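## Task

Inspect the LC port in the rightmost (6th of 6) column, 5th block of 10 counting down, 4th hole of 4 counting down. Clean it only when the phone on the panel reports it dirty: push the cleaner in fully until its body bottoms out, then inspect again after every cleaning. Still dirty after two cleanings means fail. The probe only captures an image while held motionless at full depth. Finish with both tools withdrawn and answer pass or fail. Unlatching an LC plug or pushing hard on one, bending the cleaner tip, or forcing the robot or a tool against the panel can fail the task, and so does the robot falling or being left tilted. The finished_scene answer holds only the word(s), comma-separated (e.g. answer="hot, cold").

## Robot and tools

ROBOT. A Rainbow Robotics RB-Y1: wheeled base (two drive wheels, two rear casters; 0.58 m wide, 0.10 m ahead of the wheel axle and 0.57 m behind it; an on-the-spot turn sweeps radius 0.58 m), a torso whose leg folds, a head carrying head_camera, and two 7-joint arms with parallel grippers. Each wrist has a camera (left_wrist_camera, right_wrist_camera) in a case poking out sideways that can strike things. The base cannot drive sideways.

FRAMES. All positions are metres. Base frame: origin on the floor between the drive wheels, x forward, y left, z up. The printed chest, left_hand and right_hand are in this frame. A hand point sits between the finger pads, 0.03 m behind the tips; fingers point along the hand's -z, close along its x. The printed hand position may be off, more at long reach or under load. base_odometry is in the odometry frame (the base frame at scene start), counts only wheel turns (slip looks like travel), heading in rad, left positive, -3.142 to 3.142.

move. One action per call; the extra keys cameras (list of head_camera, left_wrist_camera, right_wrist_camera or all) and blocking (true default: returns once everything rests; false: returns in about 0.5 s while motion continues) are not part of it. Allowed: base and/or joints, optionally with min_time_s or contact_limits; or target, optionally with min_time_s; or contact_limits alone. No action just reports state and images.
- base: one object {x_m_s, turn_rad_s, for_s}, a velocity command, not a place. x_m_s forward speed, 0.005 to 1.5 m/s either sign or 0; turn_rad_s leftward turn rate, 0.02 to 1.509 rad/s either sign or 0; for_s 0.1 to 5 s. Omitted velocity = 0. Distance is roughly speed times for_s (accel 0.4 m/s², turns 0.5 rad/s²); it coasts to rest up to ~3 s later.
- joints: one dict for the whole robot, joint name to absolute target; radians, grippers in metres of opening. Ranges: torso_squat_rad 0..1.2 (larger lowers chest), torso_shift_rad -0.3..0.6 (+ hips forward), torso_pitch_rad -0.2..1.4 (+ bows forward), torso_yaw_rad -1.5..1.5 (+ left; raise both arms 0.2 rad outward first), left_shoulder_pitch_rad ±2.356 (negative swings forward/up), left_shoulder_roll_rad 0..3.141 (+ out left), right_shoulder_roll_rad -3.141..0 (- out right), shoulder_yaw ±2.094, elbow -2.617..0.01 (negative bends), forearm_roll ±3.141, wrist_pitch -1.57..1.919, hand_roll ±2.705, grippers 0..0.1, head_pan_rad ±0.523 (+ left), head_tilt_rad -0.35..1.57 (+ down). Torso combined limits: squat+shift<=1.52; squat-shift+pitch<=1.57; shift+0.5pitch-0.4squat<=0.7; shift+0.3pitch-0.5squat<=0.39, otherwise off_target.
- target: absolute pose for one hand: side "left"/"right", x, y, z in base frame metres (-3..3), quat_wxyz four numbers w,x,y,z as the hand lines print. Solved once into joint angles, so the hand follows an arc; break long moves into short steps. Result: reached (within 10 mm, 2°), short (with error), or refused (with reason). Refused at once if another move still runs.
- min_time_s 0.1..8: minimum duration for arm/head/torso motions.
- contact_limits: {left_gripper_m, right_gripper_m} current cap in mA, 200..672.5, persists; scenes begin at 672.5. Lower it to grip gently. To hold something command an opening at least 0.005 m under its width.

wait: seconds 0..10, cameras optional; returns early once running moves finish. stop: brakes all your running motions. zoom_image: camera plus region [x0,y0,x1,y1] in pixels of that camera's latest image (head 896x504, wrists 644x364), at most 504 by 504. read_manual: licence text only. finished_scene: scene (1 or 2) and answer string ("unknown" if unresolved); irreversible, next calls go to the next scene.

RESULTS. "move" reads done or the worst status. Statuses: moving, done, off_target (rested short, may still push), stopped, not_followed (collision check held an arm back, see "joint command not followed" and cause), contact_stop (torso only), time_out, limit_stop_at_<name> (built-in guard), torque_fault, limit_stop_at_motor_heat. A base "done" only means velocity was sent; "(sent for a of b s)" shows how long. on_its_own lists things the robot did unasked. lidar_m: 12 ranges in 30° sectors starting straight ahead, counter-clockwise (4th left, 7th behind, 10th right), "-" for nothing, plane 0.23 m high. motor_effort: wheel load in percent, peak in brackets; over ~30 at rest suggests pushing. wheel_motors_off 1 means wheels disabled for 2 s. Joint torques, external joint torques, wrist force/torque (raw, offset up to 16 N, saturate ~200 N) and motor temperatures help detect contact.

CAUTIONS. Any unordered stop or refusal cancels the rest of that reply's move/wait/finished_scene calls. Keep arms from striking or squeezing each other (about 0.5 rad outward shoulder roll separates them). Contact torque at a joint's load limit (shoulders 64.4, elbows 33.1, wrist joints 23 N m) freezes the robot 10 s. Motors at 80 °C brake the arm for 30-60 s; MOTOR HOT appears at 65 °C. Fast bending, bowing with arms out, or driving fast into furniture can tip the robot; the base does not stop on contact. Approach the panel gently, press nothing hard, drop nothing, and keep the probe still at full depth while imaging.

Each tool is called by a JSON object that holds its "fn" and its "kwargs".

## Session

{"fn": "move", "kwargs": {}}

Scene clock: 0.00 s.
Joint torques (N m): no reading
External joint torques (N m): no reading
Motor temperatures (°C): left_arm=[33 35 30 31 37 34 31] | right_arm=[37 28 32 32 37 35 46]
Wrist force (N): no reading
Wrist torque (N m): no reading
Wrist force, peak (N): no reading
base_odometry: x=+0.000 y=+0.000 heading=+0.000
lidar_m: 1.36 1.09 2.14 2.31 2.47 3.62 4.46 3.03 2.36 2.31 1.79 1.10
base_status: not commanded
joint_positions: torso_squat_rad=+0.350 torso_shift_rad=+0.000 torso_pitch_rad=+0.000 torso_yaw_rad=+0.000 left_shoulder_pitch_rad=+0.017 left_shoulder_roll_rad=+0.028 left_shoulder_yaw_rad=+0.033 left_elbow_rad=-0.121 left_forearm_roll_rad=-0.009 left_wrist_pitch_rad=-0.037 left_hand_roll_rad=+0.026 left_gripper_m=+0.018 right_shoulder_pitch_rad=+0.183 right_shoulder_roll_rad=-0.460 right_shoulder_yaw_rad=+0.631 right_elbow_rad=-1.672 right_forearm_roll_rad=+1.718 right_wrist_pitch_rad=+0.622 right_hand_roll_rad=-0.517 right_gripper_m=+0.047 head_pan_rad=+0.000 head_tilt_rad=+0.400
joint_status: not commanded
wheel_motors_off: 0
motor_effort: left_wheel=+1 right_wheel=+2
chest: x=-0.2280 y=+0.0008 z=+1.2475 quat_wxyz=(+1.000, -0.001, +0.000, +0.000) (m; base frame)
left_hand: x=-0.1729 y=+0.2437 z=+0.5650 quat_wxyz=(+0.997, +0.014, -0.071, +0.027) (m; base frame)
right_hand: x=+0.1776 y=-0.2003 z=+0.9597 quat_wxyz=(+0.501, -0.490, -0.498, +0.511) (m; base frame)
pictures: head_camera, left_wrist_camera, right_wrist_camera

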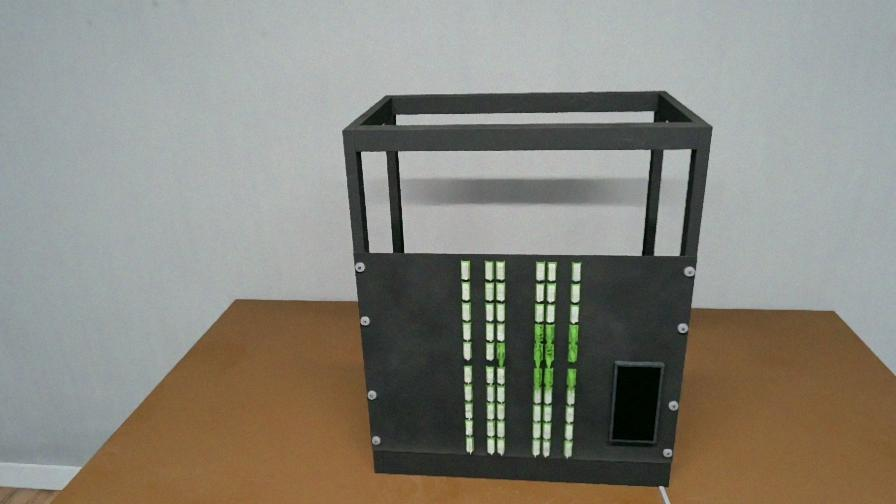

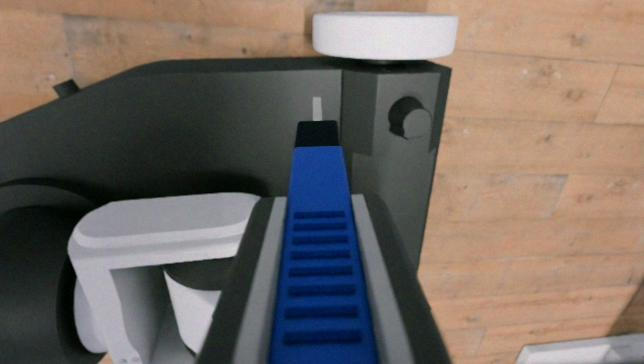

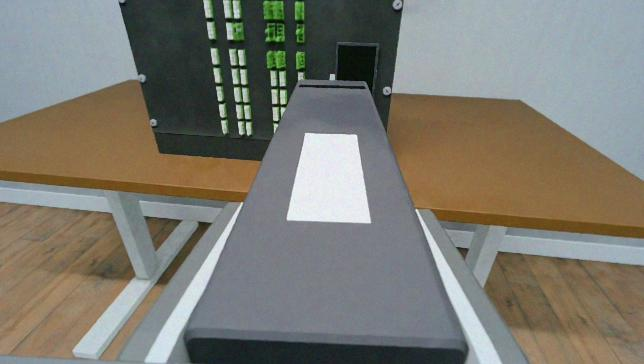

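{"fn": "zoom_image", "kwargs": {"camera": "head_camera", "region": [430, 250, 690, 480]}}

{"fn": "zoom_image", "kwargs": {"camera": "right_wrist_camera", "region": [180, 0, 460, 240]}}

{"fn": "zoom_image", "kwargs": {"camera": "head_camera", "region": [520, 300, 620, 400]}}

{"fn": "zoom_image", "kwargs": {"camera": "left_wrist_camera", "region": [200, 60, 440, 240]}}

Scaled by 1.938 from the camera's 896x504 image, which has a finer 1280x720 frame.

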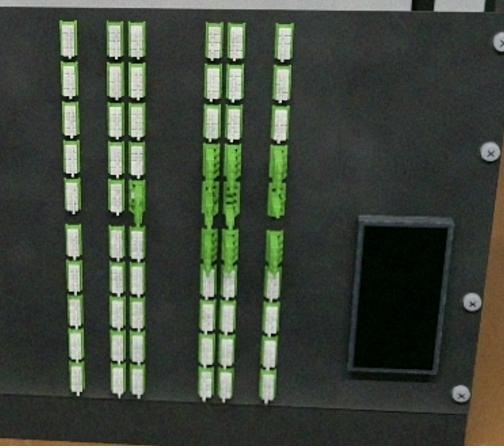

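Scaled by 1.800 from the camera's 644x364 image, which has a finer 920x520 frame.

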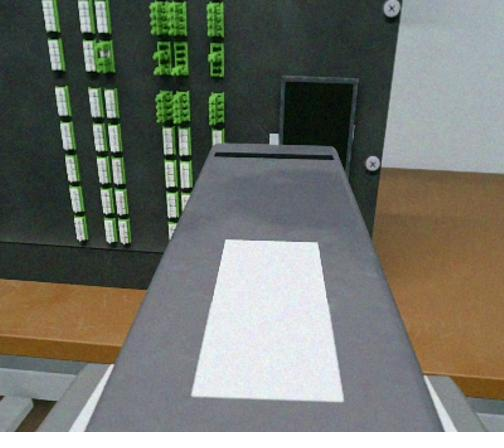

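Scaled by 5.040 from the camera's 896x504 image, which has a finer 1280x720 frame.

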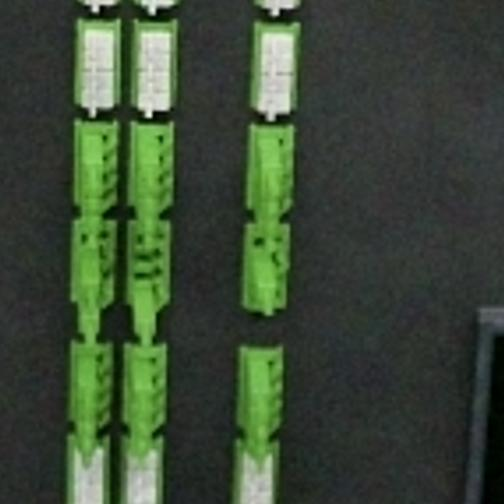

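Scaled by 2.100 from the camera's 644x364 image, which has a finer 1265x715 frame.

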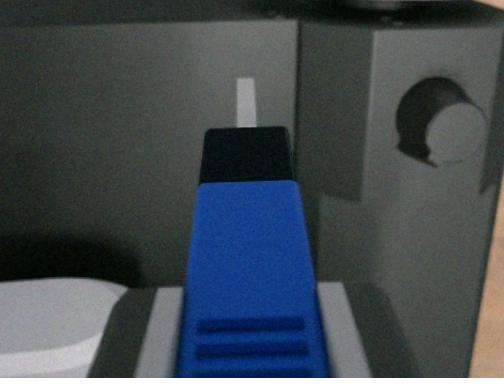

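{"fn": "move", "kwargs": {"joints": {"left_shoulder_pitch_rad":0.183,"left_shoulder_roll_rad":0.46,"left_shoulder_yaw_rad":-0.631,"left_elbow_rad":-1.672,"left_forearm_roll_rad":-1.718,"left_wrist_pitch_rad":0.622,"left_hand_roll_rad":0.517,"head_tilt_rad":0.9}, "min_time_s": 3, "cameras": ["all"]}}

{"fn": "zoom_image", "kwargs": {"camera": "head_camera", "region": [446, 0, 896, 504]}}

{"fn": "zoom_image", "kwargs": {"camera": "left_wrist_camera", "region": [300, 0, 640, 200]}}

Scene clock: 7.20 s.
Joint torques (N m): left_arm=[-3.97 4.63 2.17 -9.31 -0.79 1.13 0.06] | right_arm=[-5.91 -3.76 -3.9 -9.33 0.9 1.26 -0.16]
External joint torques (N m): left_arm=[2.45 1.95 -1.42 -0.07 0.17 0.14 0.04] | right_arm=[0.47 -0.58 -0.21 0.05 -0.02 0.25 -0.15]
Wrist force (N): left_arm=[-0.5 -10.3 3.2] | right_arm=[-2.5 16.3 5.0]
Wrist torque (N m): left_arm=[0.99 0.06 0.17] | right_arm=[-1.64 -0.16 -0.24]
Wrist force, peak (N): left_arm=[-1.2 -10.7 3.5] | right_arm=[-2.1 16.8 5.3]
move: done
base_odometry: x=+0.000 y=+0.000 heading=+0.000
lidar_m: 1.36 1.09 2.15 2.31 2.48 3.63 4.45 3.02 2.34 2.30 1.79 1.11
base_status: not commanded
joint_positions: torso_squat_rad=+0.350 torso_shift_rad=+0.000 torso_pitch_rad=+0.000 torso_yaw_rad=+0.000 left_shoulder_pitch_rad=+0.183 left_shoulder_roll_rad=+0.460 left_shoulder_yaw_rad=-0.631 left_elbow_rad=-1.672 left_forearm_roll_rad=-1.718 left_wrist_pitch_rad=+0.622 left_hand_roll_rad=+0.517 left_gripper_m=+0.018 right_shoulder_pitch_rad=+0.183 right_shoulder_roll_rad=-0.460 right_shoulder_yaw_rad=+0.631 right_elbow_rad=-1.672 right_forearm_roll_rad=+1.718 right_wrist_pitch_rad=+0.622 right_hand_roll_rad=-0.517 right_gripper_m=+0.047 head_pan_rad=+0.000 head_tilt_rad=+0.900
joint_status: all done
wheel_motors_off: 0
motor_effort: left_wheel=+1(2) right_wheel=+2(2)
chest: x=-0.2280 y=+0.0008 z=+1.2475 quat_wxyz=(+1.000, -0.001, +0.000, +0.000) (m; base frame)
left_hand: x=+0.1777 y=+0.2011 z=+0.9592 quat_wxyz=(+0.502, +0.489, -0.499, -0.510) (m; base frame)
right_hand: x=+0.1776 y=-0.2004 z=+0.9597 quat_wxyz=(+0.501, -0.490, -0.498, +0.511) (m; base frame)
pictures: head_camera, left_wrist_camera, right_wrist_camera

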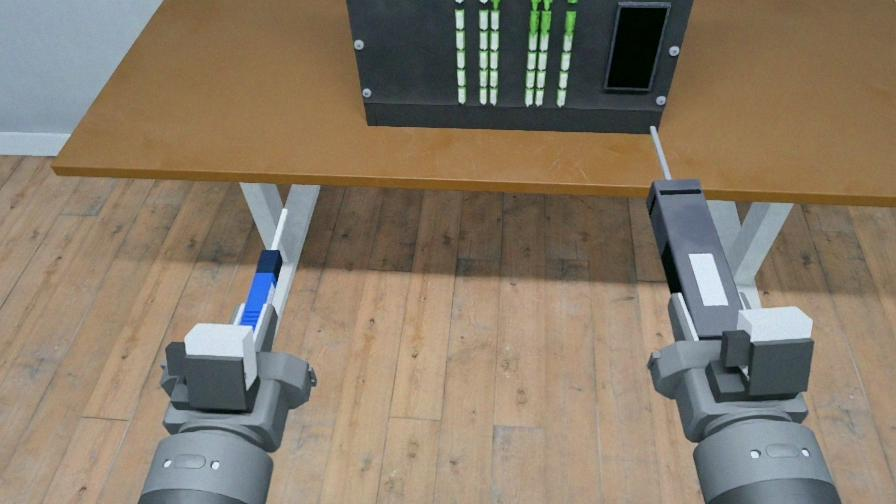

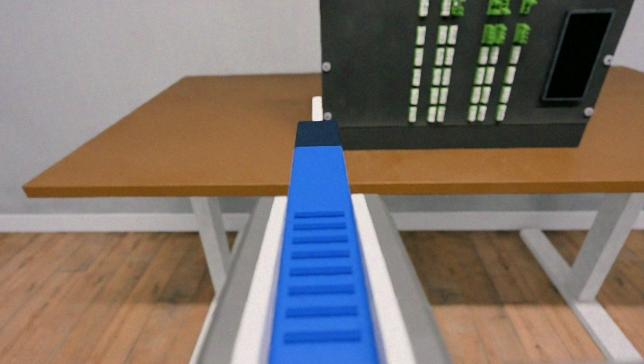

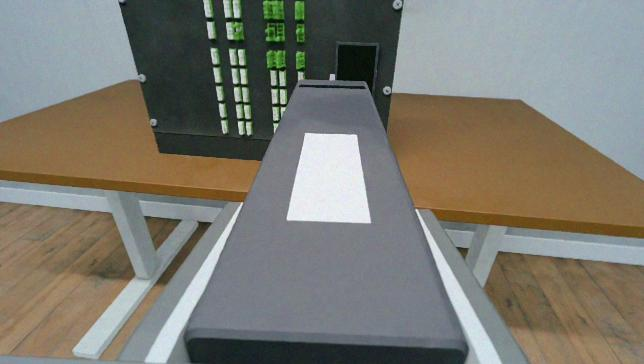

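Scaled by 1.000.

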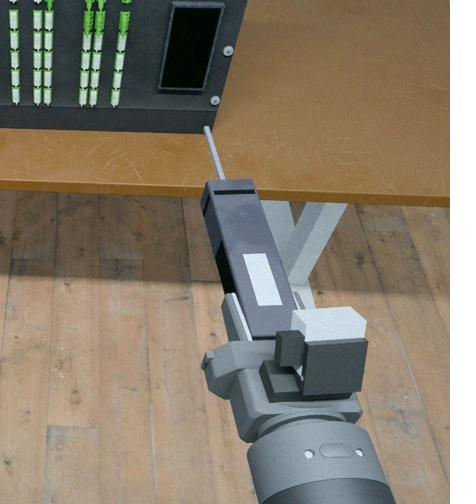

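Scaled by 1.482 from the camera's 644x364 image, which has a finer 1265x715 frame.

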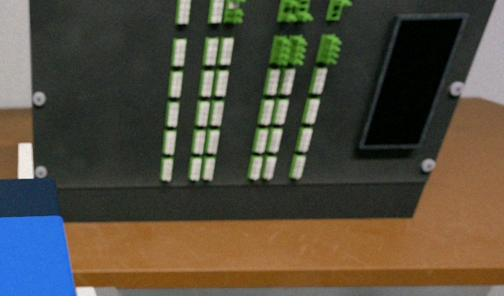

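{"fn": "move", "kwargs": {"target": {"side":"right","x":0.12,"y":-0.25,"z":1.08,"quat_wxyz":[0.5,-0.5,-0.5,0.5]}, "min_time_s": 2}}

{"fn": "move", "kwargs": {"target": {"side":"left","x":0.14,"y":0.06,"z":1.08,"quat_wxyz":[0.5,0.5,-0.5,-0.5]}, "min_time_s": 2}}

{"fn": "move", "kwargs": {"joints": {"head_tilt_rad":0.7}, "cameras": ["all"]}}

{"fn": "zoom_image", "kwargs": {"camera": "left_wrist_camera", "region": [320, 0, 644, 182]}}

{"fn": "zoom_image", "kwargs": {"camera": "right_wrist_camera", "region": [160, 0, 484, 182]}}

{"fn": "zoom_image", "kwargs": {"camera": "head_camera", "region": [420, 60, 760, 260]}}

Scene clock: 11.40 s.
Joint torques (N m): left_arm=[-3.99 4.89 2.48 -9.14 -0.73 1.09 0.08] | right_arm=[-2.03 -7.63 -6.2 -10.62 1.07 0.25 0.06]
External joint torques (N m): left_arm=[2.43 2.21 -1.11 0.11 0.23 0.11 0.06] | right_arm=[0.09 -1.58 -1.57 -0.84 0.01 -0.05 0.07]
Wrist force (N): left_arm=[-1.1 -10.5 3.5] | right_arm=[-2.4 16.6 5.7]
Wrist torque (N m): left_arm=[1.02 -0.02 0.15] | right_arm=[-1.67 -0.17 -0.32]
Wrist force, peak (N): left_arm=[-1.2 -10.9 3.3] | right_arm=[-2.2 17.0 5.3]
move: done
base_odometry: x=+0.000 y=+0.000 heading=+0.000
lidar_m: 1.35 1.09 2.15 2.31 2.47 3.62 4.46 3.02 2.34 2.30 1.79 1.10
base_status: not commanded
joint_positions: torso_squat_rad=+0.350 torso_shift_rad=+0.000 torso_pitch_rad=+0.000 torso_yaw_rad=+0.000 left_shoulder_pitch_rad=+0.183 left_shoulder_roll_rad=+0.460 left_shoulder_yaw_rad=-0.631 left_elbow_rad=-1.672 left_forearm_roll_rad=-1.718 left_wrist_pitch_rad=+0.622 left_hand_roll_rad=+0.517 left_gripper_m=+0.018 right_shoulder_pitch_rad=+0.487 right_shoulder_roll_rad=-0.712 right_shoulder_yaw_rad=+0.467 right_elbow_rad=-2.286 right_forearm_roll_rad=+1.336 right_wrist_pitch_rad=+0.595 right_hand_roll_rad=-0.148 right_gripper_m=+0.047 head_pan_rad=+0.000 head_tilt_rad=+0.900
joint_status: all done
wheel_motors_off: 0
motor_effort: left_wheel=+1(2) right_wheel=+1(3)
chest: x=-0.2280 y=+0.0008 z=+1.2475 quat_wxyz=(+1.000, -0.001, +0.000, +0.000) (m; base frame)
left_hand: x=+0.1777 y=+0.2011 z=+0.9592 quat_wxyz=(+0.502, +0.489, -0.499, -0.510) (m; base frame)
right_hand: x=+0.1198 y=-0.2494 z=+1.0795 quat_wxyz=(+0.498, -0.500, -0.503, +0.499) (m; base frame)
right_hand_status: reached (checked arc, planned for 2.0 s): 1 mm and 0.5 deg off.
pictures: none

Scene clock: 11.70 s.
Joint torques (N m): left_arm=[-4.19 4.56 2.12 -9.38 -0.85 1.13 -0.06] | right_arm=[-2 -7.82 -6.54 -10.6 1 0.13 -0.02]
External joint torques (N m): left_arm=[2.23 1.88 -1.47 -0.14 0.11 0.15 -0.08] | right_arm=[0.11 -1.76 -1.91 -0.81 -0.07 -0.17 -0.01]
Wrist force (N): left_arm=[-0.8 -10.4 3.3] | right_arm=[-2.3 16.0 5.6]
Wrist torque (N m): left_arm=[1.01 0.02 0.17] | right_arm=[-1.61 -0.15 -0.32]
Wrist force, peak (N): left_arm=[-0.7 -10.6 3.2] | right_arm=[-2.2 16.5 5.5]
move: refused
base_odometry: x=+0.000 y=+0.000 heading=+0.000
lidar_m: 1.35 1.09 2.15 2.31 2.46 3.61 4.46 3.02 2.35 2.30 1.79 1.10
base_status: not commanded
joint_positions: torso_squat_rad=+0.350 torso_shift_rad=+0.000 torso_pitch_rad=+0.000 torso_yaw_rad=+0.000 left_shoulder_pitch_rad=+0.183 left_shoulder_roll_rad=+0.460 left_shoulder_yaw_rad=-0.631 left_elbow_rad=-1.672 left_forearm_roll_rad=-1.718 left_wrist_pitch_rad=+0.622 left_hand_roll_rad=+0.517 left_gripper_m=+0.018 right_shoulder_pitch_rad=+0.487 right_shoulder_roll_rad=-0.712 right_shoulder_yaw_rad=+0.467 right_elbow_rad=-2.286 right_forearm_roll_rad=+1.336 right_wrist_pitch_rad=+0.595 right_hand_roll_rad=-0.148 right_gripper_m=+0.047 head_pan_rad=+0.000 head_tilt_rad=+0.900
joint_status: not commanded
wheel_motors_off: 0
motor_effort: left_wheel=+2(2) right_wheel=+1(2)
chest: x=-0.2280 y=+0.0008 z=+1.2475 quat_wxyz=(+1.000, -0.001, +0.000, +0.000) (m; base frame)
left_hand: x=+0.1777 y=+0.2011 z=+0.9592 quat_wxyz=(+0.502, +0.489, -0.499, -0.510) (m; base frame)
left_hand_status: refused: the posture found for that pose touches the torso. Nothing moved. The solve starts from where the arm stands: from another posture it may find a clear one.
right_hand: x=+0.1198 y=-0.2494 z=+1.0795 quat_wxyz=(+0.498, -0.500, -0.503, +0.499) (m; base frame)
pictures: none

not run: a stop that you did not command came earlier in this reply.

Scaled by 1.556 from the camera's 644x364 image, which has a finer 1265x715 frame.
This view is cut from an older image: the scene may have changed since it was taken.

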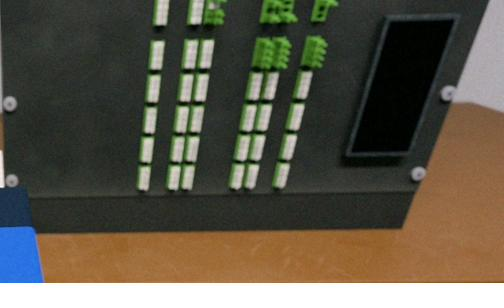

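Scaled by 1.556 from the camera's 644x364 image, which has a finer 920x520 frame.
This view is cut from an older image: the scene may have changed since it was taken.

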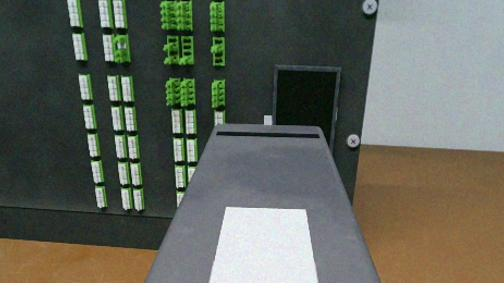

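Scaled by 1.482 from the camera's 896x504 image, which has a finer 1280x720 frame.
This view is cut from an older image: the scene may have changed since it was taken.

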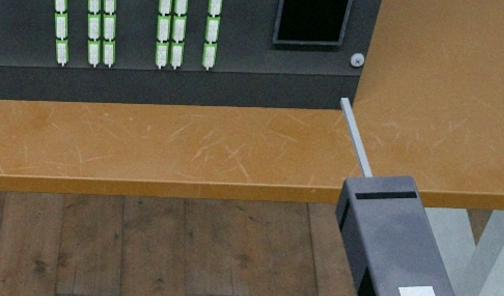

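{"fn": "move", "kwargs": {"target": {"side":"left","x":0.18,"y":0.15,"z":1.06,"quat_wxyz":[0.5,0.5,-0.5,-0.5]}, "min_time_s": 2}}

{"fn": "move", "kwargs": {"joints": {"head_tilt_rad":0.7}, "cameras": ["all"]}}

{"fn": "zoom_image", "kwargs": {"camera": "left_wrist_camera", "region": [300, 0, 644, 182]}}

{"fn": "zoom_image", "kwargs": {"camera": "right_wrist_camera", "region": [160, 0, 484, 182]}}

{"fn": "zoom_image", "kwargs": {"camera": "head_camera", "region": [420, 60, 760, 360]}}

Scene clock: 14.53 s.
Joint torques (N m): left_arm=[-3.24 -1.15 2.34 -10.74 -0.7 -0.47 -0.31] | right_arm=[-2.06 -7.5 -6.09 -10.44 0.91 0.26 0.08]
External joint torques (N m): left_arm=[2.83 -0.52 0.46 -0.18 0.28 -0.09 -0.32] | right_arm=[0.06 -1.45 -1.46 -0.66 -0.16 -0.04 0.09]
Wrist force (N): left_arm=[-1.1 -10.4 3.3] | right_arm=[-2.3 16.5 5.8]
Wrist torque (N m): left_arm=[1.00 -0.01 0.33] | right_arm=[-1.66 -0.14 -0.31]
Wrist force, peak (N): left_arm=[-0.9 -10.8 3.6] | right_arm=[-2.5 16.7 5.7]
move: done
base_odometry: x=+0.000 y=+0.000 heading=+0.000
lidar_m: 1.36 1.09 2.15 2.31 2.48 3.61 4.46 3.02 2.36 2.31 1.79 1.11
base_status: not commanded
joint_positions: torso_squat_rad=+0.350 torso_shift_rad=+0.000 torso_pitch_rad=+0.000 torso_yaw_rad=+0.000 left_shoulder_pitch_rad=+0.243 left_shoulder_roll_rad=+0.308 left_shoulder_yaw_rad=-0.586 left_elbow_rad=-2.048 left_forearm_roll_rad=-1.287 left_wrist_pitch_rad=+0.582 left_hand_roll_rad=-0.190 left_gripper_m=+0.018 right_shoulder_pitch_rad=+0.487 right_shoulder_roll_rad=-0.712 right_shoulder_yaw_rad=+0.467 right_elbow_rad=-2.286 right_forearm_roll_rad=+1.336 right_wrist_pitch_rad=+0.595 right_hand_roll_rad=-0.148 right_gripper_m=+0.047 head_pan_rad=+0.000 head_tilt_rad=+0.900
joint_status: all done
wheel_motors_off: 0
motor_effort: left_wheel=+2(2) right_wheel=+1(3)
chest: x=-0.2280 y=+0.0008 z=+1.2475 quat_wxyz=(+1.000, -0.001, +0.000, +0.000) (m; base frame)
left_hand: x=+0.1799 y=+0.1495 z=+1.0598 quat_wxyz=(+0.498, +0.501, -0.502, -0.499) (m; base frame)
left_hand_status: reached (checked arc, planned for 2.0 s): 1 mm and 0.4 deg off.
right_hand: x=+0.1198 y=-0.2494 z=+1.0795 quat_wxyz=(+0.498, -0.500, -0.503, +0.499) (m; base frame)
pictures: none

Scene clock: 15.27 s.
Joint torques (N m): left_arm=[-3.75 -1.52 2.35 -10.75 -0.68 -0.52 -0.3] | right_arm=[-2.35 -7.58 -6.25 -10.56 1.08 0.17 0.04]
External joint torques (N m): left_arm=[2.32 -0.89 0.47 -0.2 0.3 -0.15 -0.32] | right_arm=[-0.23 -1.53 -1.62 -0.78 0.02 -0.13 0.05]
Wrist force (N): left_arm=[-1.1 -10.1 3.6] | right_arm=[-2.2 16.3 5.7]
Wrist torque (N m): left_arm=[0.96 0.00 0.37] | right_arm=[-1.63 -0.13 -0.32]
Wrist force, peak (N): left_arm=[-1.0 -10.7 3.3] | right_arm=[-2.5 16.6 5.4]
move: done
base_odometry: x=+0.000 y=+0.000 heading=+0.000
lidar_m: 1.36 1.09 2.14 2.31 2.48 3.63 4.45 3.02 2.35 2.30 1.79 1.10
base_status: not commanded
joint_positions: torso_squat_rad=+0.350 torso_shift_rad=+0.000 torso_pitch_rad=+0.000 torso_yaw_rad=+0.000 left_shoulder_pitch_rad=+0.243 left_shoulder_roll_rad=+0.308 left_shoulder_yaw_rad=-0.586 left_elbow_rad=-2.048 left_forearm_roll_rad=-1.287 left_wrist_pitch_rad=+0.582 left_hand_roll_rad=-0.190 left_gripper_m=+0.018 right_shoulder_pitch_rad=+0.487 right_shoulder_roll_rad=-0.712 right_shoulder_yaw_rad=+0.467 right_elbow_rad=-2.286 right_forearm_roll_rad=+1.336 right_wrist_pitch_rad=+0.595 right_hand_roll_rad=-0.148 right_gripper_m=+0.047 head_pan_rad=+0.000 head_tilt_rad=+0.700
joint_status: all done
wheel_motors_off: 0
motor_effort: left_wheel=+1(2) right_wheel=+0(2)
chest: x=-0.2280 y=+0.0008 z=+1.2475 quat_wxyz=(+1.000, -0.001, +0.000, +0.000) (m; base frame)
left_hand: x=+0.1799 y=+0.1495 z=+1.0598 quat_wxyz=(+0.498, +0.501, -0.502, -0.499) (m; base frame)
right_hand: x=+0.1198 y=-0.2494 z=+1.0795 quat_wxyz=(+0.498, -0.500, -0.503, +0.499) (m; base frame)
pictures: head_camera, left_wrist_camera, right_wrist_camera

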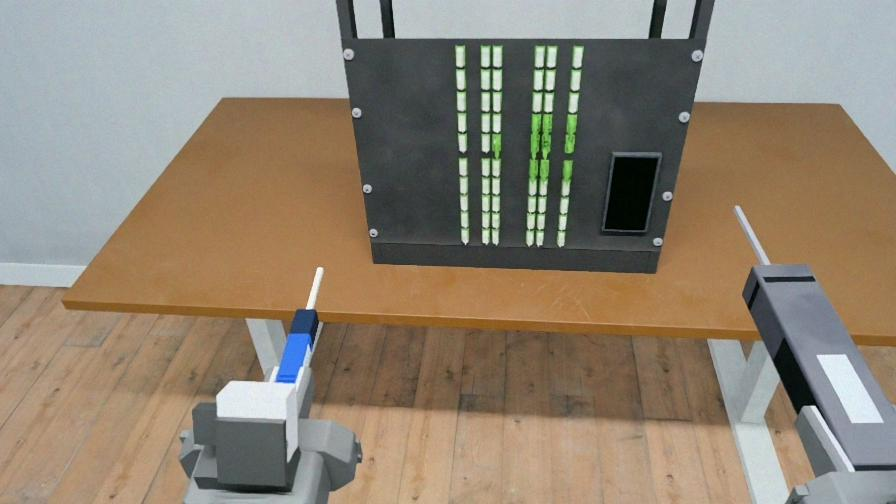

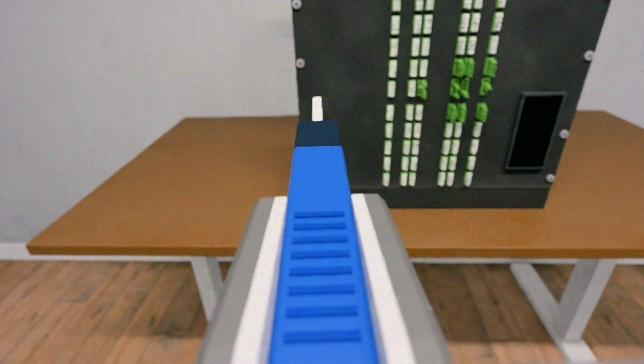

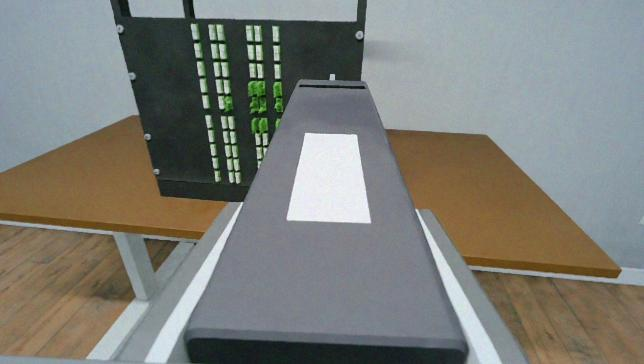

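Scaled by 1.465 from the camera's 644x364 image, which has a finer 1265x715 frame.

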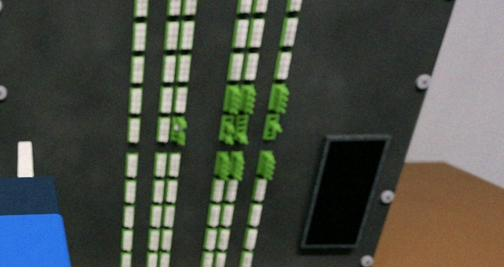

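Scaled by 1.556 from the camera's 644x364 image, which has a finer 920x520 frame.

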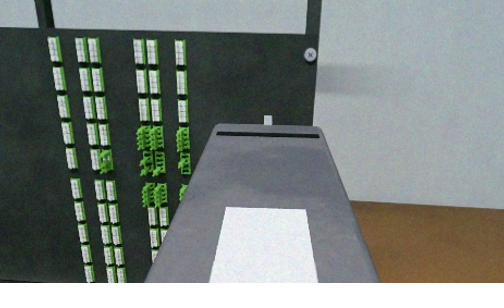

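Scaled by 1.482 from the camera's 896x504 image, which has a finer 1280x720 frame.

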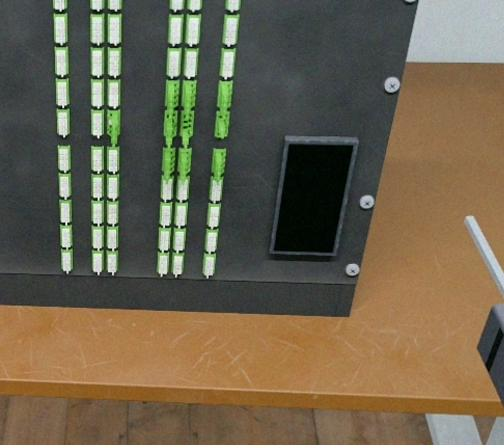

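{"fn": "move", "kwargs": {"base": {"turn_rad_s":-0.1,"for_s":1.15}}}

{"fn": "move", "kwargs": {"base": {"x_m_s":0.1,"for_s":1.3}, "cameras": ["all"]}}

{"fn": "zoom_image", "kwargs": {"camera": "left_wrist_camera", "region": [240, 0, 644, 240]}}

{"fn": "zoom_image", "kwargs": {"camera": "right_wrist_camera", "region": [80, 0, 484, 240]}}

{"fn": "zoom_image", "kwargs": {"camera": "head_camera", "region": [320, 0, 760, 300]}}

Scene clock: 21.37 s.
Joint torques (N m): left_arm=[-3.73 -1.6 1.9 -10.64 -0.68 -0.42 -0.17] | right_arm=[-1.99 -7.74 -6.26 -10.37 1.01 0.23 0.03]
External joint torques (N m): left_arm=[2.34 -0.97 0.03 -0.08 0.3 -0.05 -0.18] | right_arm=[0.13 -1.69 -1.62 -0.59 -0.06 -0.07 0.04]
Wrist force (N): left_arm=[-0.8 -10.0 3.5] | right_arm=[-2.3 16.4 5.6]
Wrist torque (N m): left_arm=[0.93 0.04 0.35] | right_arm=[-1.64 -0.15 -0.33]
Wrist force, peak (N): left_arm=[-1.1 -10.8 3.7] | right_arm=[-2.3 16.7 5.9]
move: done
base_odometry: x=+0.000 y=+0.000 heading=-0.116
lidar_m: 1.35 1.10 1.90 2.31 2.39 3.19 4.46 3.39 2.42 2.31 2.00 1.11
base_status: done (sent for 1.17 of 1.17 s)
joint_positions: torso_squat_rad=+0.350 torso_shift_rad=+0.000 torso_pitch_rad=+0.000 torso_yaw_rad=+0.000 left_shoulder_pitch_rad=+0.243 left_shoulder_roll_rad=+0.308 left_shoulder_yaw_rad=-0.586 left_elbow_rad=-2.048 left_forearm_roll_rad=-1.287 left_wrist_pitch_rad=+0.582 left_hand_roll_rad=-0.190 left_gripper_m=+0.018 right_shoulder_pitch_rad=+0.487 right_shoulder_roll_rad=-0.712 right_shoulder_yaw_rad=+0.467 right_elbow_rad=-2.286 right_forearm_roll_rad=+1.336 right_wrist_pitch_rad=+0.595 right_hand_roll_rad=-0.148 right_gripper_m=+0.047 head_pan_rad=+0.000 head_tilt_rad=+0.700
joint_status: not commanded
wheel_motors_off: 0
motor_effort: left_wheel=+8(17) right_wheel=-1(13)
chest: x=-0.2280 y=+0.0008 z=+1.2475 quat_wxyz=(+1.000, -0.001, +0.000, +0.000) (m; base frame)
left_hand: x=+0.1799 y=+0.1496 z=+1.0598 quat_wxyz=(+0.498, +0.501, -0.502, -0.499) (m; base frame)
right_hand: x=+0.1198 y=-0.2494 z=+1.0796 quat_wxyz=(+0.498, -0.500, -0.503, +0.499) (m; base frame)
pictures: none

Scene clock: 23.23 s.
Joint torques (N m): left_arm=[-4.75 -1.56 2.06 -10.66 -0.67 -0.4 -0.24] | right_arm=[-2.33 -7.72 -6.3 -10.27 0.99 0.28 0.04]
External joint torques (N m): left_arm=[1.31 -0.93 0.18 -0.1 0.31 -0.02 -0.26] | right_arm=[-0.22 -1.67 -1.67 -0.49 -0.07 -0.02 0.05]
Wrist force (N): left_arm=[-1.0 -10.4 3.3] | right_arm=[-2.4 16.4 5.7]
Wrist torque (N m): left_arm=[0.98 -0.01 0.34] | right_arm=[-1.64 -0.15 -0.32]
Wrist force, peak (N): left_arm=[-0.8 -10.8 4.0] | right_arm=[-2.7 16.6 5.6]
move: done
base_odometry: x=+0.129 y=-0.015 heading=-0.116
lidar_m: 1.23 0.99 1.71 2.32 2.38 3.19 4.58 3.39 2.40 2.30 1.81 0.98
base_status: done (sent for 1.3 of 1.3 s)
joint_positions: torso_squat_rad=+0.350 torso_shift_rad=+0.000 torso_pitch_rad=+0.000 torso_yaw_rad=+0.000 left_shoulder_pitch_rad=+0.243 left_shoulder_roll_rad=+0.308 left_shoulder_yaw_rad=-0.586 left_elbow_rad=-2.048 left_forearm_roll_rad=-1.287 left_wrist_pitch_rad=+0.582 left_hand_roll_rad=-0.190 left_gripper_m=+0.018 right_shoulder_pitch_rad=+0.487 right_shoulder_roll_rad=-0.712 right_shoulder_yaw_rad=+0.467 right_elbow_rad=-2.286 right_forearm_roll_rad=+1.336 right_wrist_pitch_rad=+0.595 right_hand_roll_rad=-0.148 right_gripper_m=+0.047 head_pan_rad=+0.000 head_tilt_rad=+0.700
joint_status: not commanded
wheel_motors_off: 0
motor_effort: left_wheel=+2(34) right_wheel=-4(18)
chest: x=-0.2279 y=+0.0008 z=+1.2475 quat_wxyz=(+1.000, -0.001, +0.000, +0.000) (m; base frame)
left_hand: x=+0.1800 y=+0.1496 z=+1.0596 quat_wxyz=(+0.498, +0.501, -0.502, -0.499) (m; base frame)
right_hand: x=+0.1199 y=-0.2495 z=+1.0795 quat_wxyz=(+0.498, -0.500, -0.503, +0.499) (m; base frame)
pictures: head_camera, left_wrist_camera, right_wrist_camera

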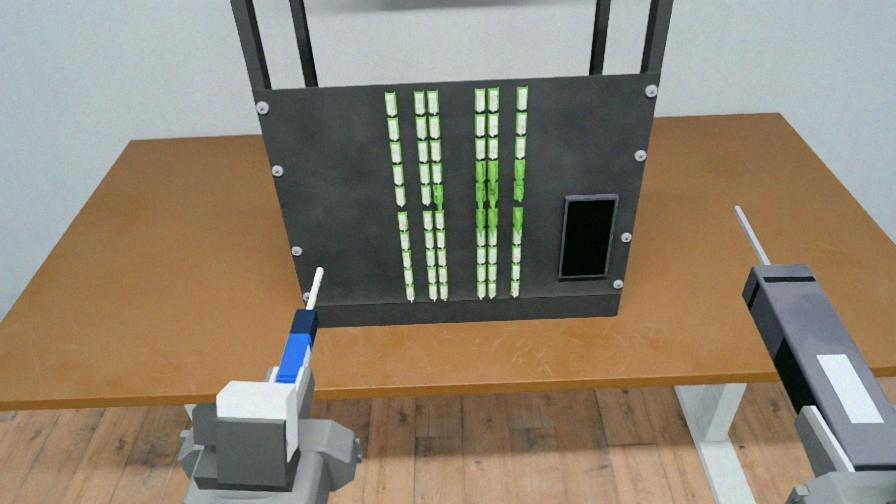

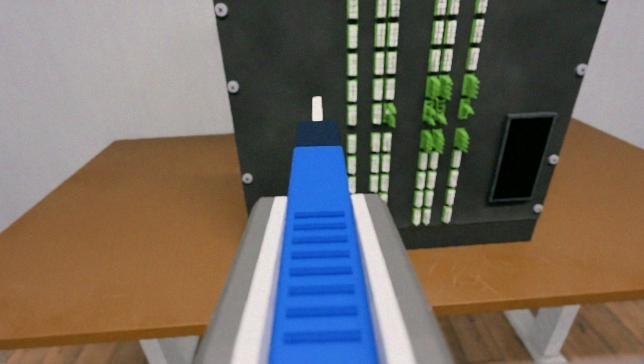

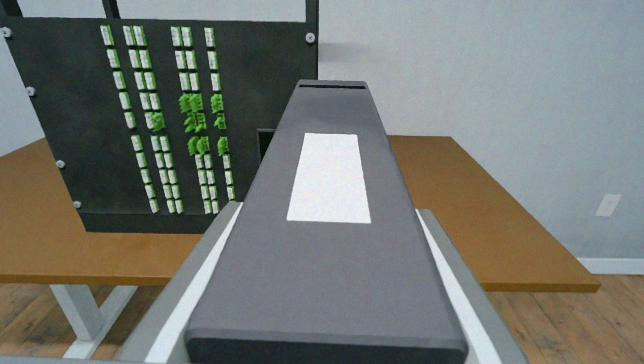

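Scaled by 1.248 from the camera's 644x364 image, which has a finer 1265x715 frame.

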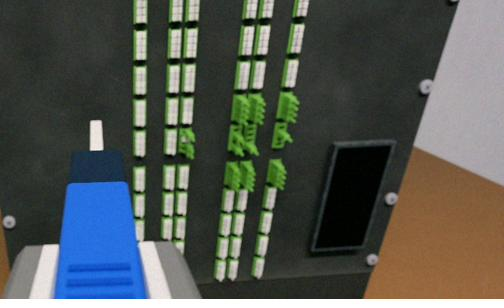

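Scaled by 1.248 from the camera's 644x364 image, which has a finer 920x520 frame.

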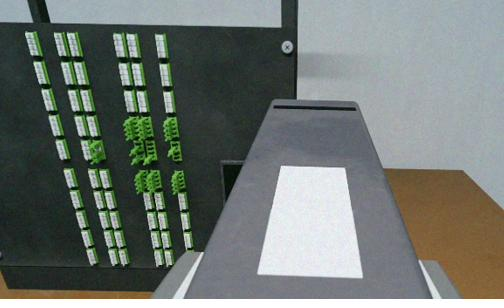

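Scaled by 1.145 from the camera's 896x504 image, which has a finer 1280x720 frame.

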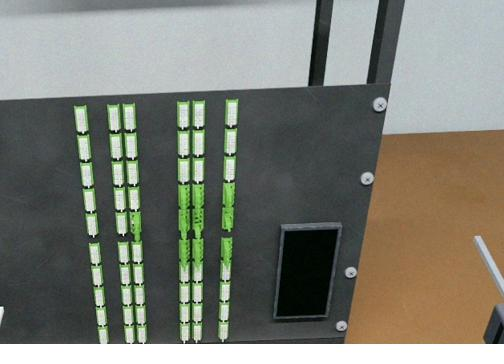

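{"fn": "move", "kwargs": {"target": {"side":"right","x":0.22,"y":-0.08,"z":0.96,"quat_wxyz":[0.5,-0.5,-0.5,0.5]}, "min_time_s": 2.5, "cameras": ["all"]}}

{"fn": "zoom_image", "kwargs": {"camera": "head_camera", "region": [380, 100, 640, 400]}}

{"fn": "zoom_image", "kwargs": {"camera": "right_wrist_camera", "region": [220, 20, 420, 140]}}

{"fn": "zoom_image", "kwargs": {"camera": "left_wrist_camera", "region": [380, 20, 640, 220]}}

Scene clock: 28.53 s.
Joint torques (N m): left_arm=[-4.22 -1.61 1.91 -10.59 -0.7 -0.44 -0.25] | right_arm=[-11.42 4.62 -1.25 -9.54 1.44 1.23 -0.48]
External joint torques (N m): left_arm=[1.83 -0.98 0.03 -0.03 0.28 -0.06 -0.27] | right_arm=[-1.71 0.91 0.22 0.28 0.24 0.5 -0.47]
Wrist force (N): left_arm=[-0.8 -10.4 3.3] | right_arm=[-2.1 16.3 5.2]
Wrist torque (N m): left_arm=[0.98 0.00 0.33] | right_arm=[-1.67 -0.13 -0.19]
Wrist force, peak (N): left_arm=[-1.0 -10.8 3.4] | right_arm=[-2.7 16.9 5.4]
move: done
base_odometry: x=+0.129 y=-0.015 heading=-0.116
lidar_m: 1.23 0.98 1.71 2.32 2.39 3.20 4.59 3.38 2.41 2.30 1.81 0.99
base_status: not commanded
joint_positions: torso_squat_rad=+0.350 torso_shift_rad=+0.000 torso_pitch_rad=+0.000 torso_yaw_rad=+0.000 left_shoulder_pitch_rad=+0.243 left_shoulder_roll_rad=+0.308 left_shoulder_yaw_rad=-0.586 left_elbow_rad=-2.048 left_forearm_roll_rad=-1.287 left_wrist_pitch_rad=+0.582 left_hand_roll_rad=-0.190 left_gripper_m=+0.018 right_shoulder_pitch_rad=-0.032 right_shoulder_roll_rad=-0.129 right_shoulder_yaw_rad=+0.724 right_elbow_rad=-1.390 right_forearm_roll_rad=+1.721 right_wrist_pitch_rad=+0.740 right_hand_roll_rad=-0.362 right_gripper_m=+0.047 head_pan_rad=+0.000 head_tilt_rad=+0.700
joint_status: all done
wheel_motors_off: 0
motor_effort: left_wheel=+2(3) right_wheel=-4(6)
chest: x=-0.2279 y=+0.0008 z=+1.2475 quat_wxyz=(+1.000, -0.001, +0.000, +0.000) (m; base frame)
left_hand: x=+0.1799 y=+0.1496 z=+1.0596 quat_wxyz=(+0.498, +0.501, -0.502, -0.499) (m; base frame)
right_hand: x=+0.2198 y=-0.0801 z=+0.9602 quat_wxyz=(+0.500, -0.499, -0.499, +0.501) (m; base frame)
right_hand_status: reached (checked arc, planned for 2.5 s): 0 mm and 0.2 deg off.
pictures: head_camera, left_wrist_camera, right_wrist_camera

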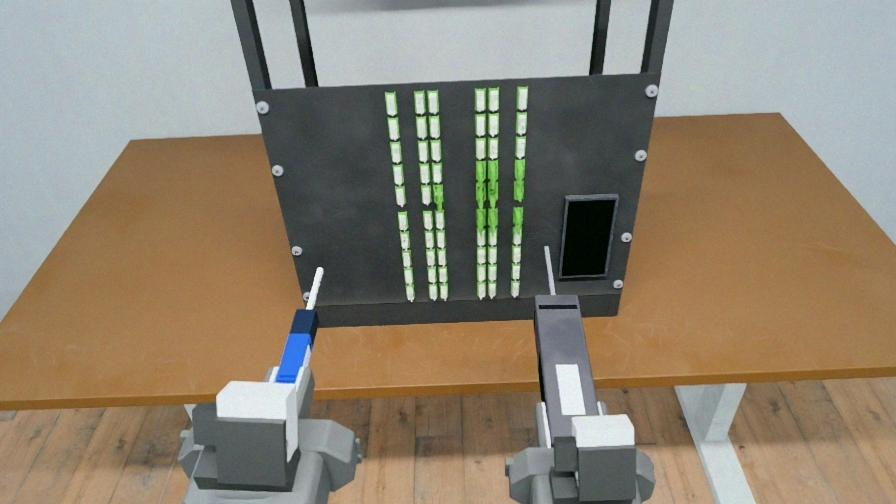

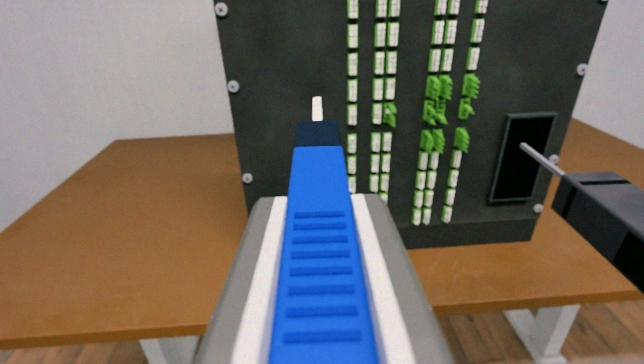

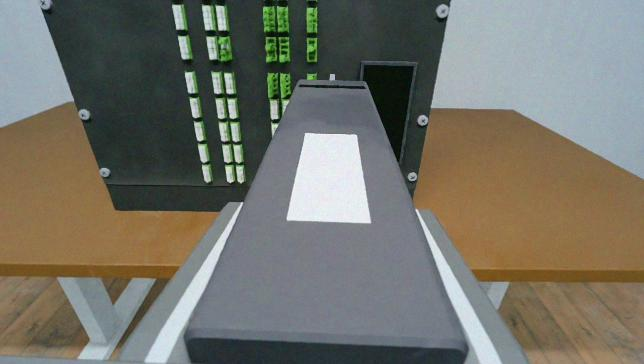

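Scaled by 1.680 from the camera's 896x504 image, which has a finer 1280x720 frame.

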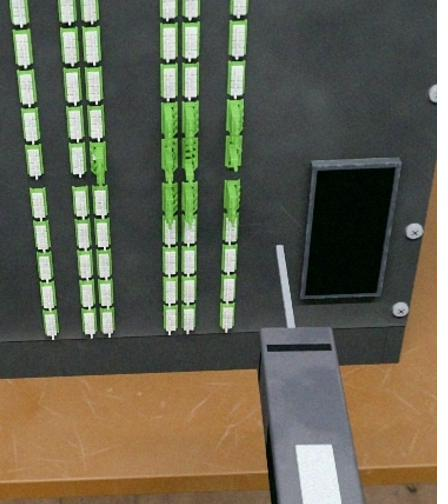

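Scaled by 2.520 from the camera's 644x364 image, which has a finer 920x520 frame.

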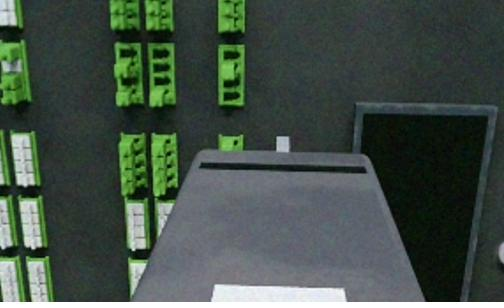

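Scaled by 1.938 from the camera's 644x364 image, which has a finer 1265x715 frame.

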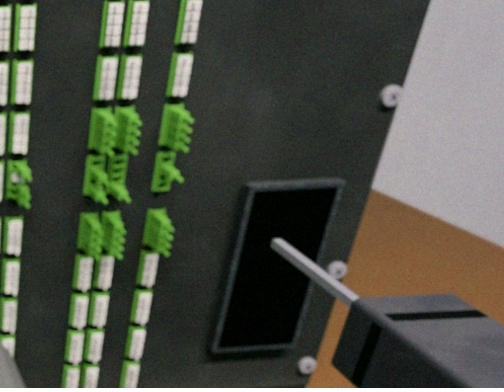

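{"fn": "zoom_image", "kwargs": {"camera": "right_wrist_camera", "region": [260, 20, 340, 80]}}

{"fn": "zoom_image", "kwargs": {"camera": "left_wrist_camera", "region": [410, 60, 500, 170]}}

{"fn": "zoom_image", "kwargs": {"camera": "head_camera", "region": [460, 150, 560, 240]}}

Scaled by 6.300 from the camera's 644x364 image, which has a finer 920x520 frame.

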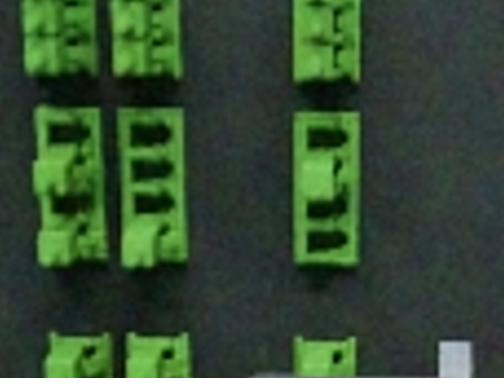

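Scaled by 4.582 from the camera's 644x364 image, which has a finer 1265x715 frame.

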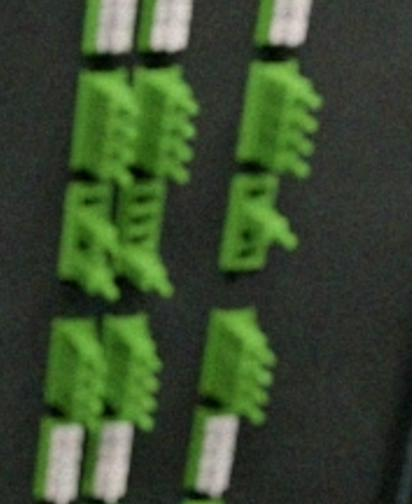

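Scaled by 5.040 from the camera's 896x504 image, which has a finer 1280x720 frame.

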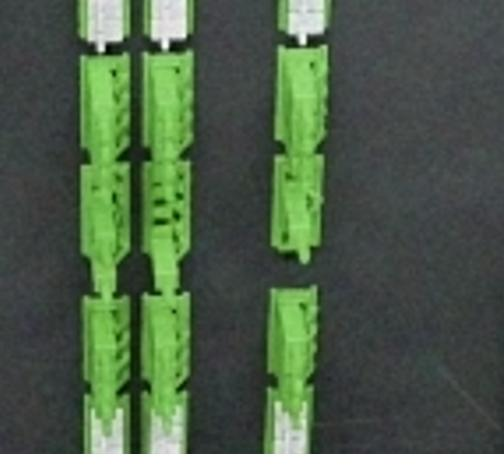

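{"fn": "move", "kwargs": {"target": {"side":"right","x":0.26,"y":-0.055,"z":0.964,"quat_wxyz":[0.5,-0.5,-0.5,0.5]}, "min_time_s": 2, "cameras": ["all"]}}

{"fn": "zoom_image", "kwargs": {"camera": "head_camera", "region": [440, 130, 600, 310]}}

{"fn": "zoom_image", "kwargs": {"camera": "right_wrist_camera", "region": [270, 20, 390, 100]}}

{"fn": "zoom_image", "kwargs": {"camera": "left_wrist_camera", "region": [410, 60, 570, 220]}}

Scene clock: 34.43 s.
Joint torques (N m): left_arm=[-4.39 -1.81 1.92 -10.71 -0.56 -0.39 -0.23] | right_arm=[-14.08 6.44 -2.9 -9.32 1.15 0.84 -0.63]
External joint torques (N m): left_arm=[1.67 -1.17 0.05 -0.15 0.42 -0.01 -0.24] | right_arm=[-1.76 1.72 -1.48 0.42 -0.04 0.07 -0.62]
Wrist force (N): left_arm=[-1.0 -10.2 3.5] | right_arm=[-2.0 16.4 5.2]
Wrist torque (N m): left_arm=[0.97 0.00 0.32] | right_arm=[-1.66 -0.11 -0.19]
Wrist force, peak (N): left_arm=[-0.3 -10.8 3.8] | right_arm=[-2.3 16.8 5.2]
move: done
base_odometry: x=+0.129 y=-0.015 heading=-0.116
lidar_m: 1.22 0.98 1.71 2.31 2.39 3.20 4.58 3.37 2.42 2.30 1.82 0.99
base_status: not commanded
joint_positions: torso_squat_rad=+0.350 torso_shift_rad=+0.000 torso_pitch_rad=+0.000 torso_yaw_rad=+0.000 left_shoulder_pitch_rad=+0.243 left_shoulder_roll_rad=+0.308 left_shoulder_yaw_rad=-0.586 left_elbow_rad=-2.048 left_forearm_roll_rad=-1.287 left_wrist_pitch_rad=+0.582 left_hand_roll_rad=-0.190 left_gripper_m=+0.018 right_shoulder_pitch_rad=-0.184 right_shoulder_roll_rad=-0.038 right_shoulder_yaw_rad=+0.689 right_elbow_rad=-1.208 right_forearm_roll_rad=+1.707 right_wrist_pitch_rad=+0.738 right_hand_roll_rad=-0.379 right_gripper_m=+0.047 head_pan_rad=+0.000 head_tilt_rad=+0.700
joint_status: all done
wheel_motors_off: 0
motor_effort: left_wheel=+2(3) right_wheel=-4(6)
chest: x=-0.2279 y=+0.0008 z=+1.2475 quat_wxyz=(+1.000, -0.001, +0.000, +0.000) (m; base frame)
left_hand: x=+0.1799 y=+0.1496 z=+1.0596 quat_wxyz=(+0.498, +0.501, -0.502, -0.499) (m; base frame)
right_hand: x=+0.2592 y=-0.0554 z=+0.9644 quat_wxyz=(+0.500, -0.499, -0.499, +0.502) (m; base frame)
right_hand_status: reached (checked arc, planned for 2.0 s): 1 mm and 0.2 deg off.
pictures: head_camera, left_wrist_camera, right_wrist_camera

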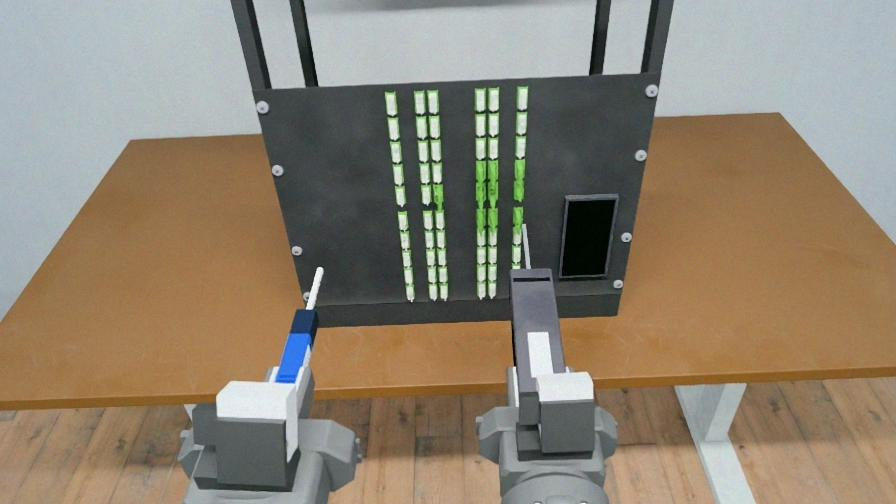

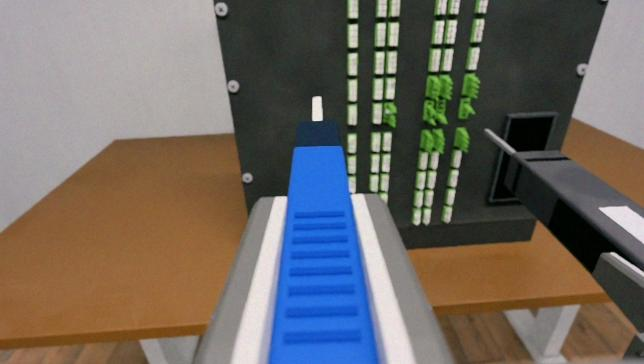

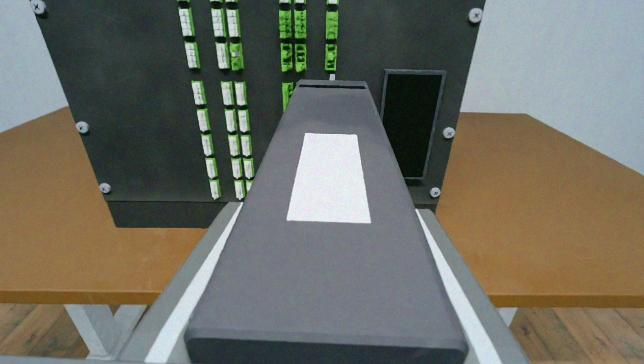

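Scaled by 2.800 from the camera's 896x504 image, which has a finer 1280x720 frame.

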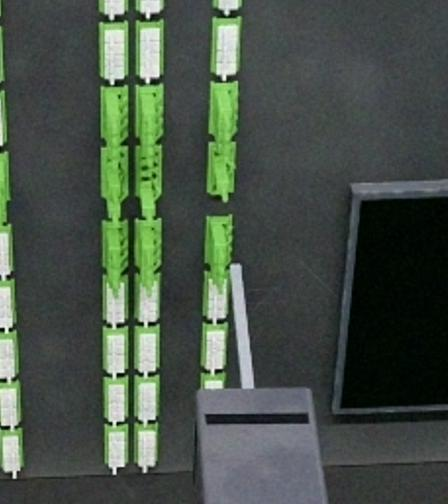

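Scaled by 4.200 from the camera's 644x364 image, which has a finer 920x520 frame.

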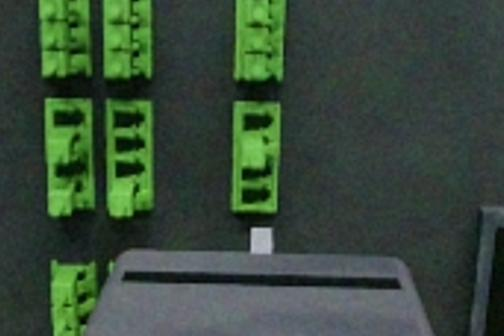

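Scaled by 3.150 from the camera's 644x364 image, which has a finer 1265x715 frame.

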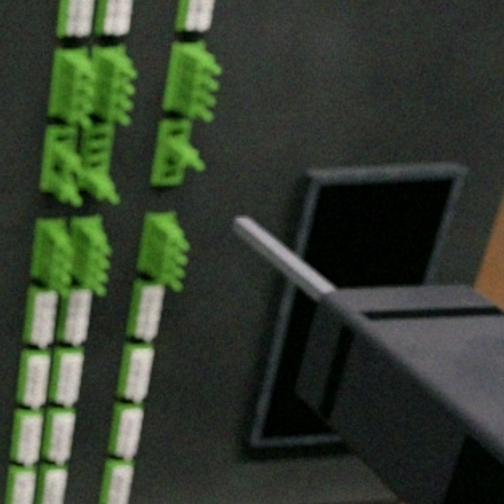

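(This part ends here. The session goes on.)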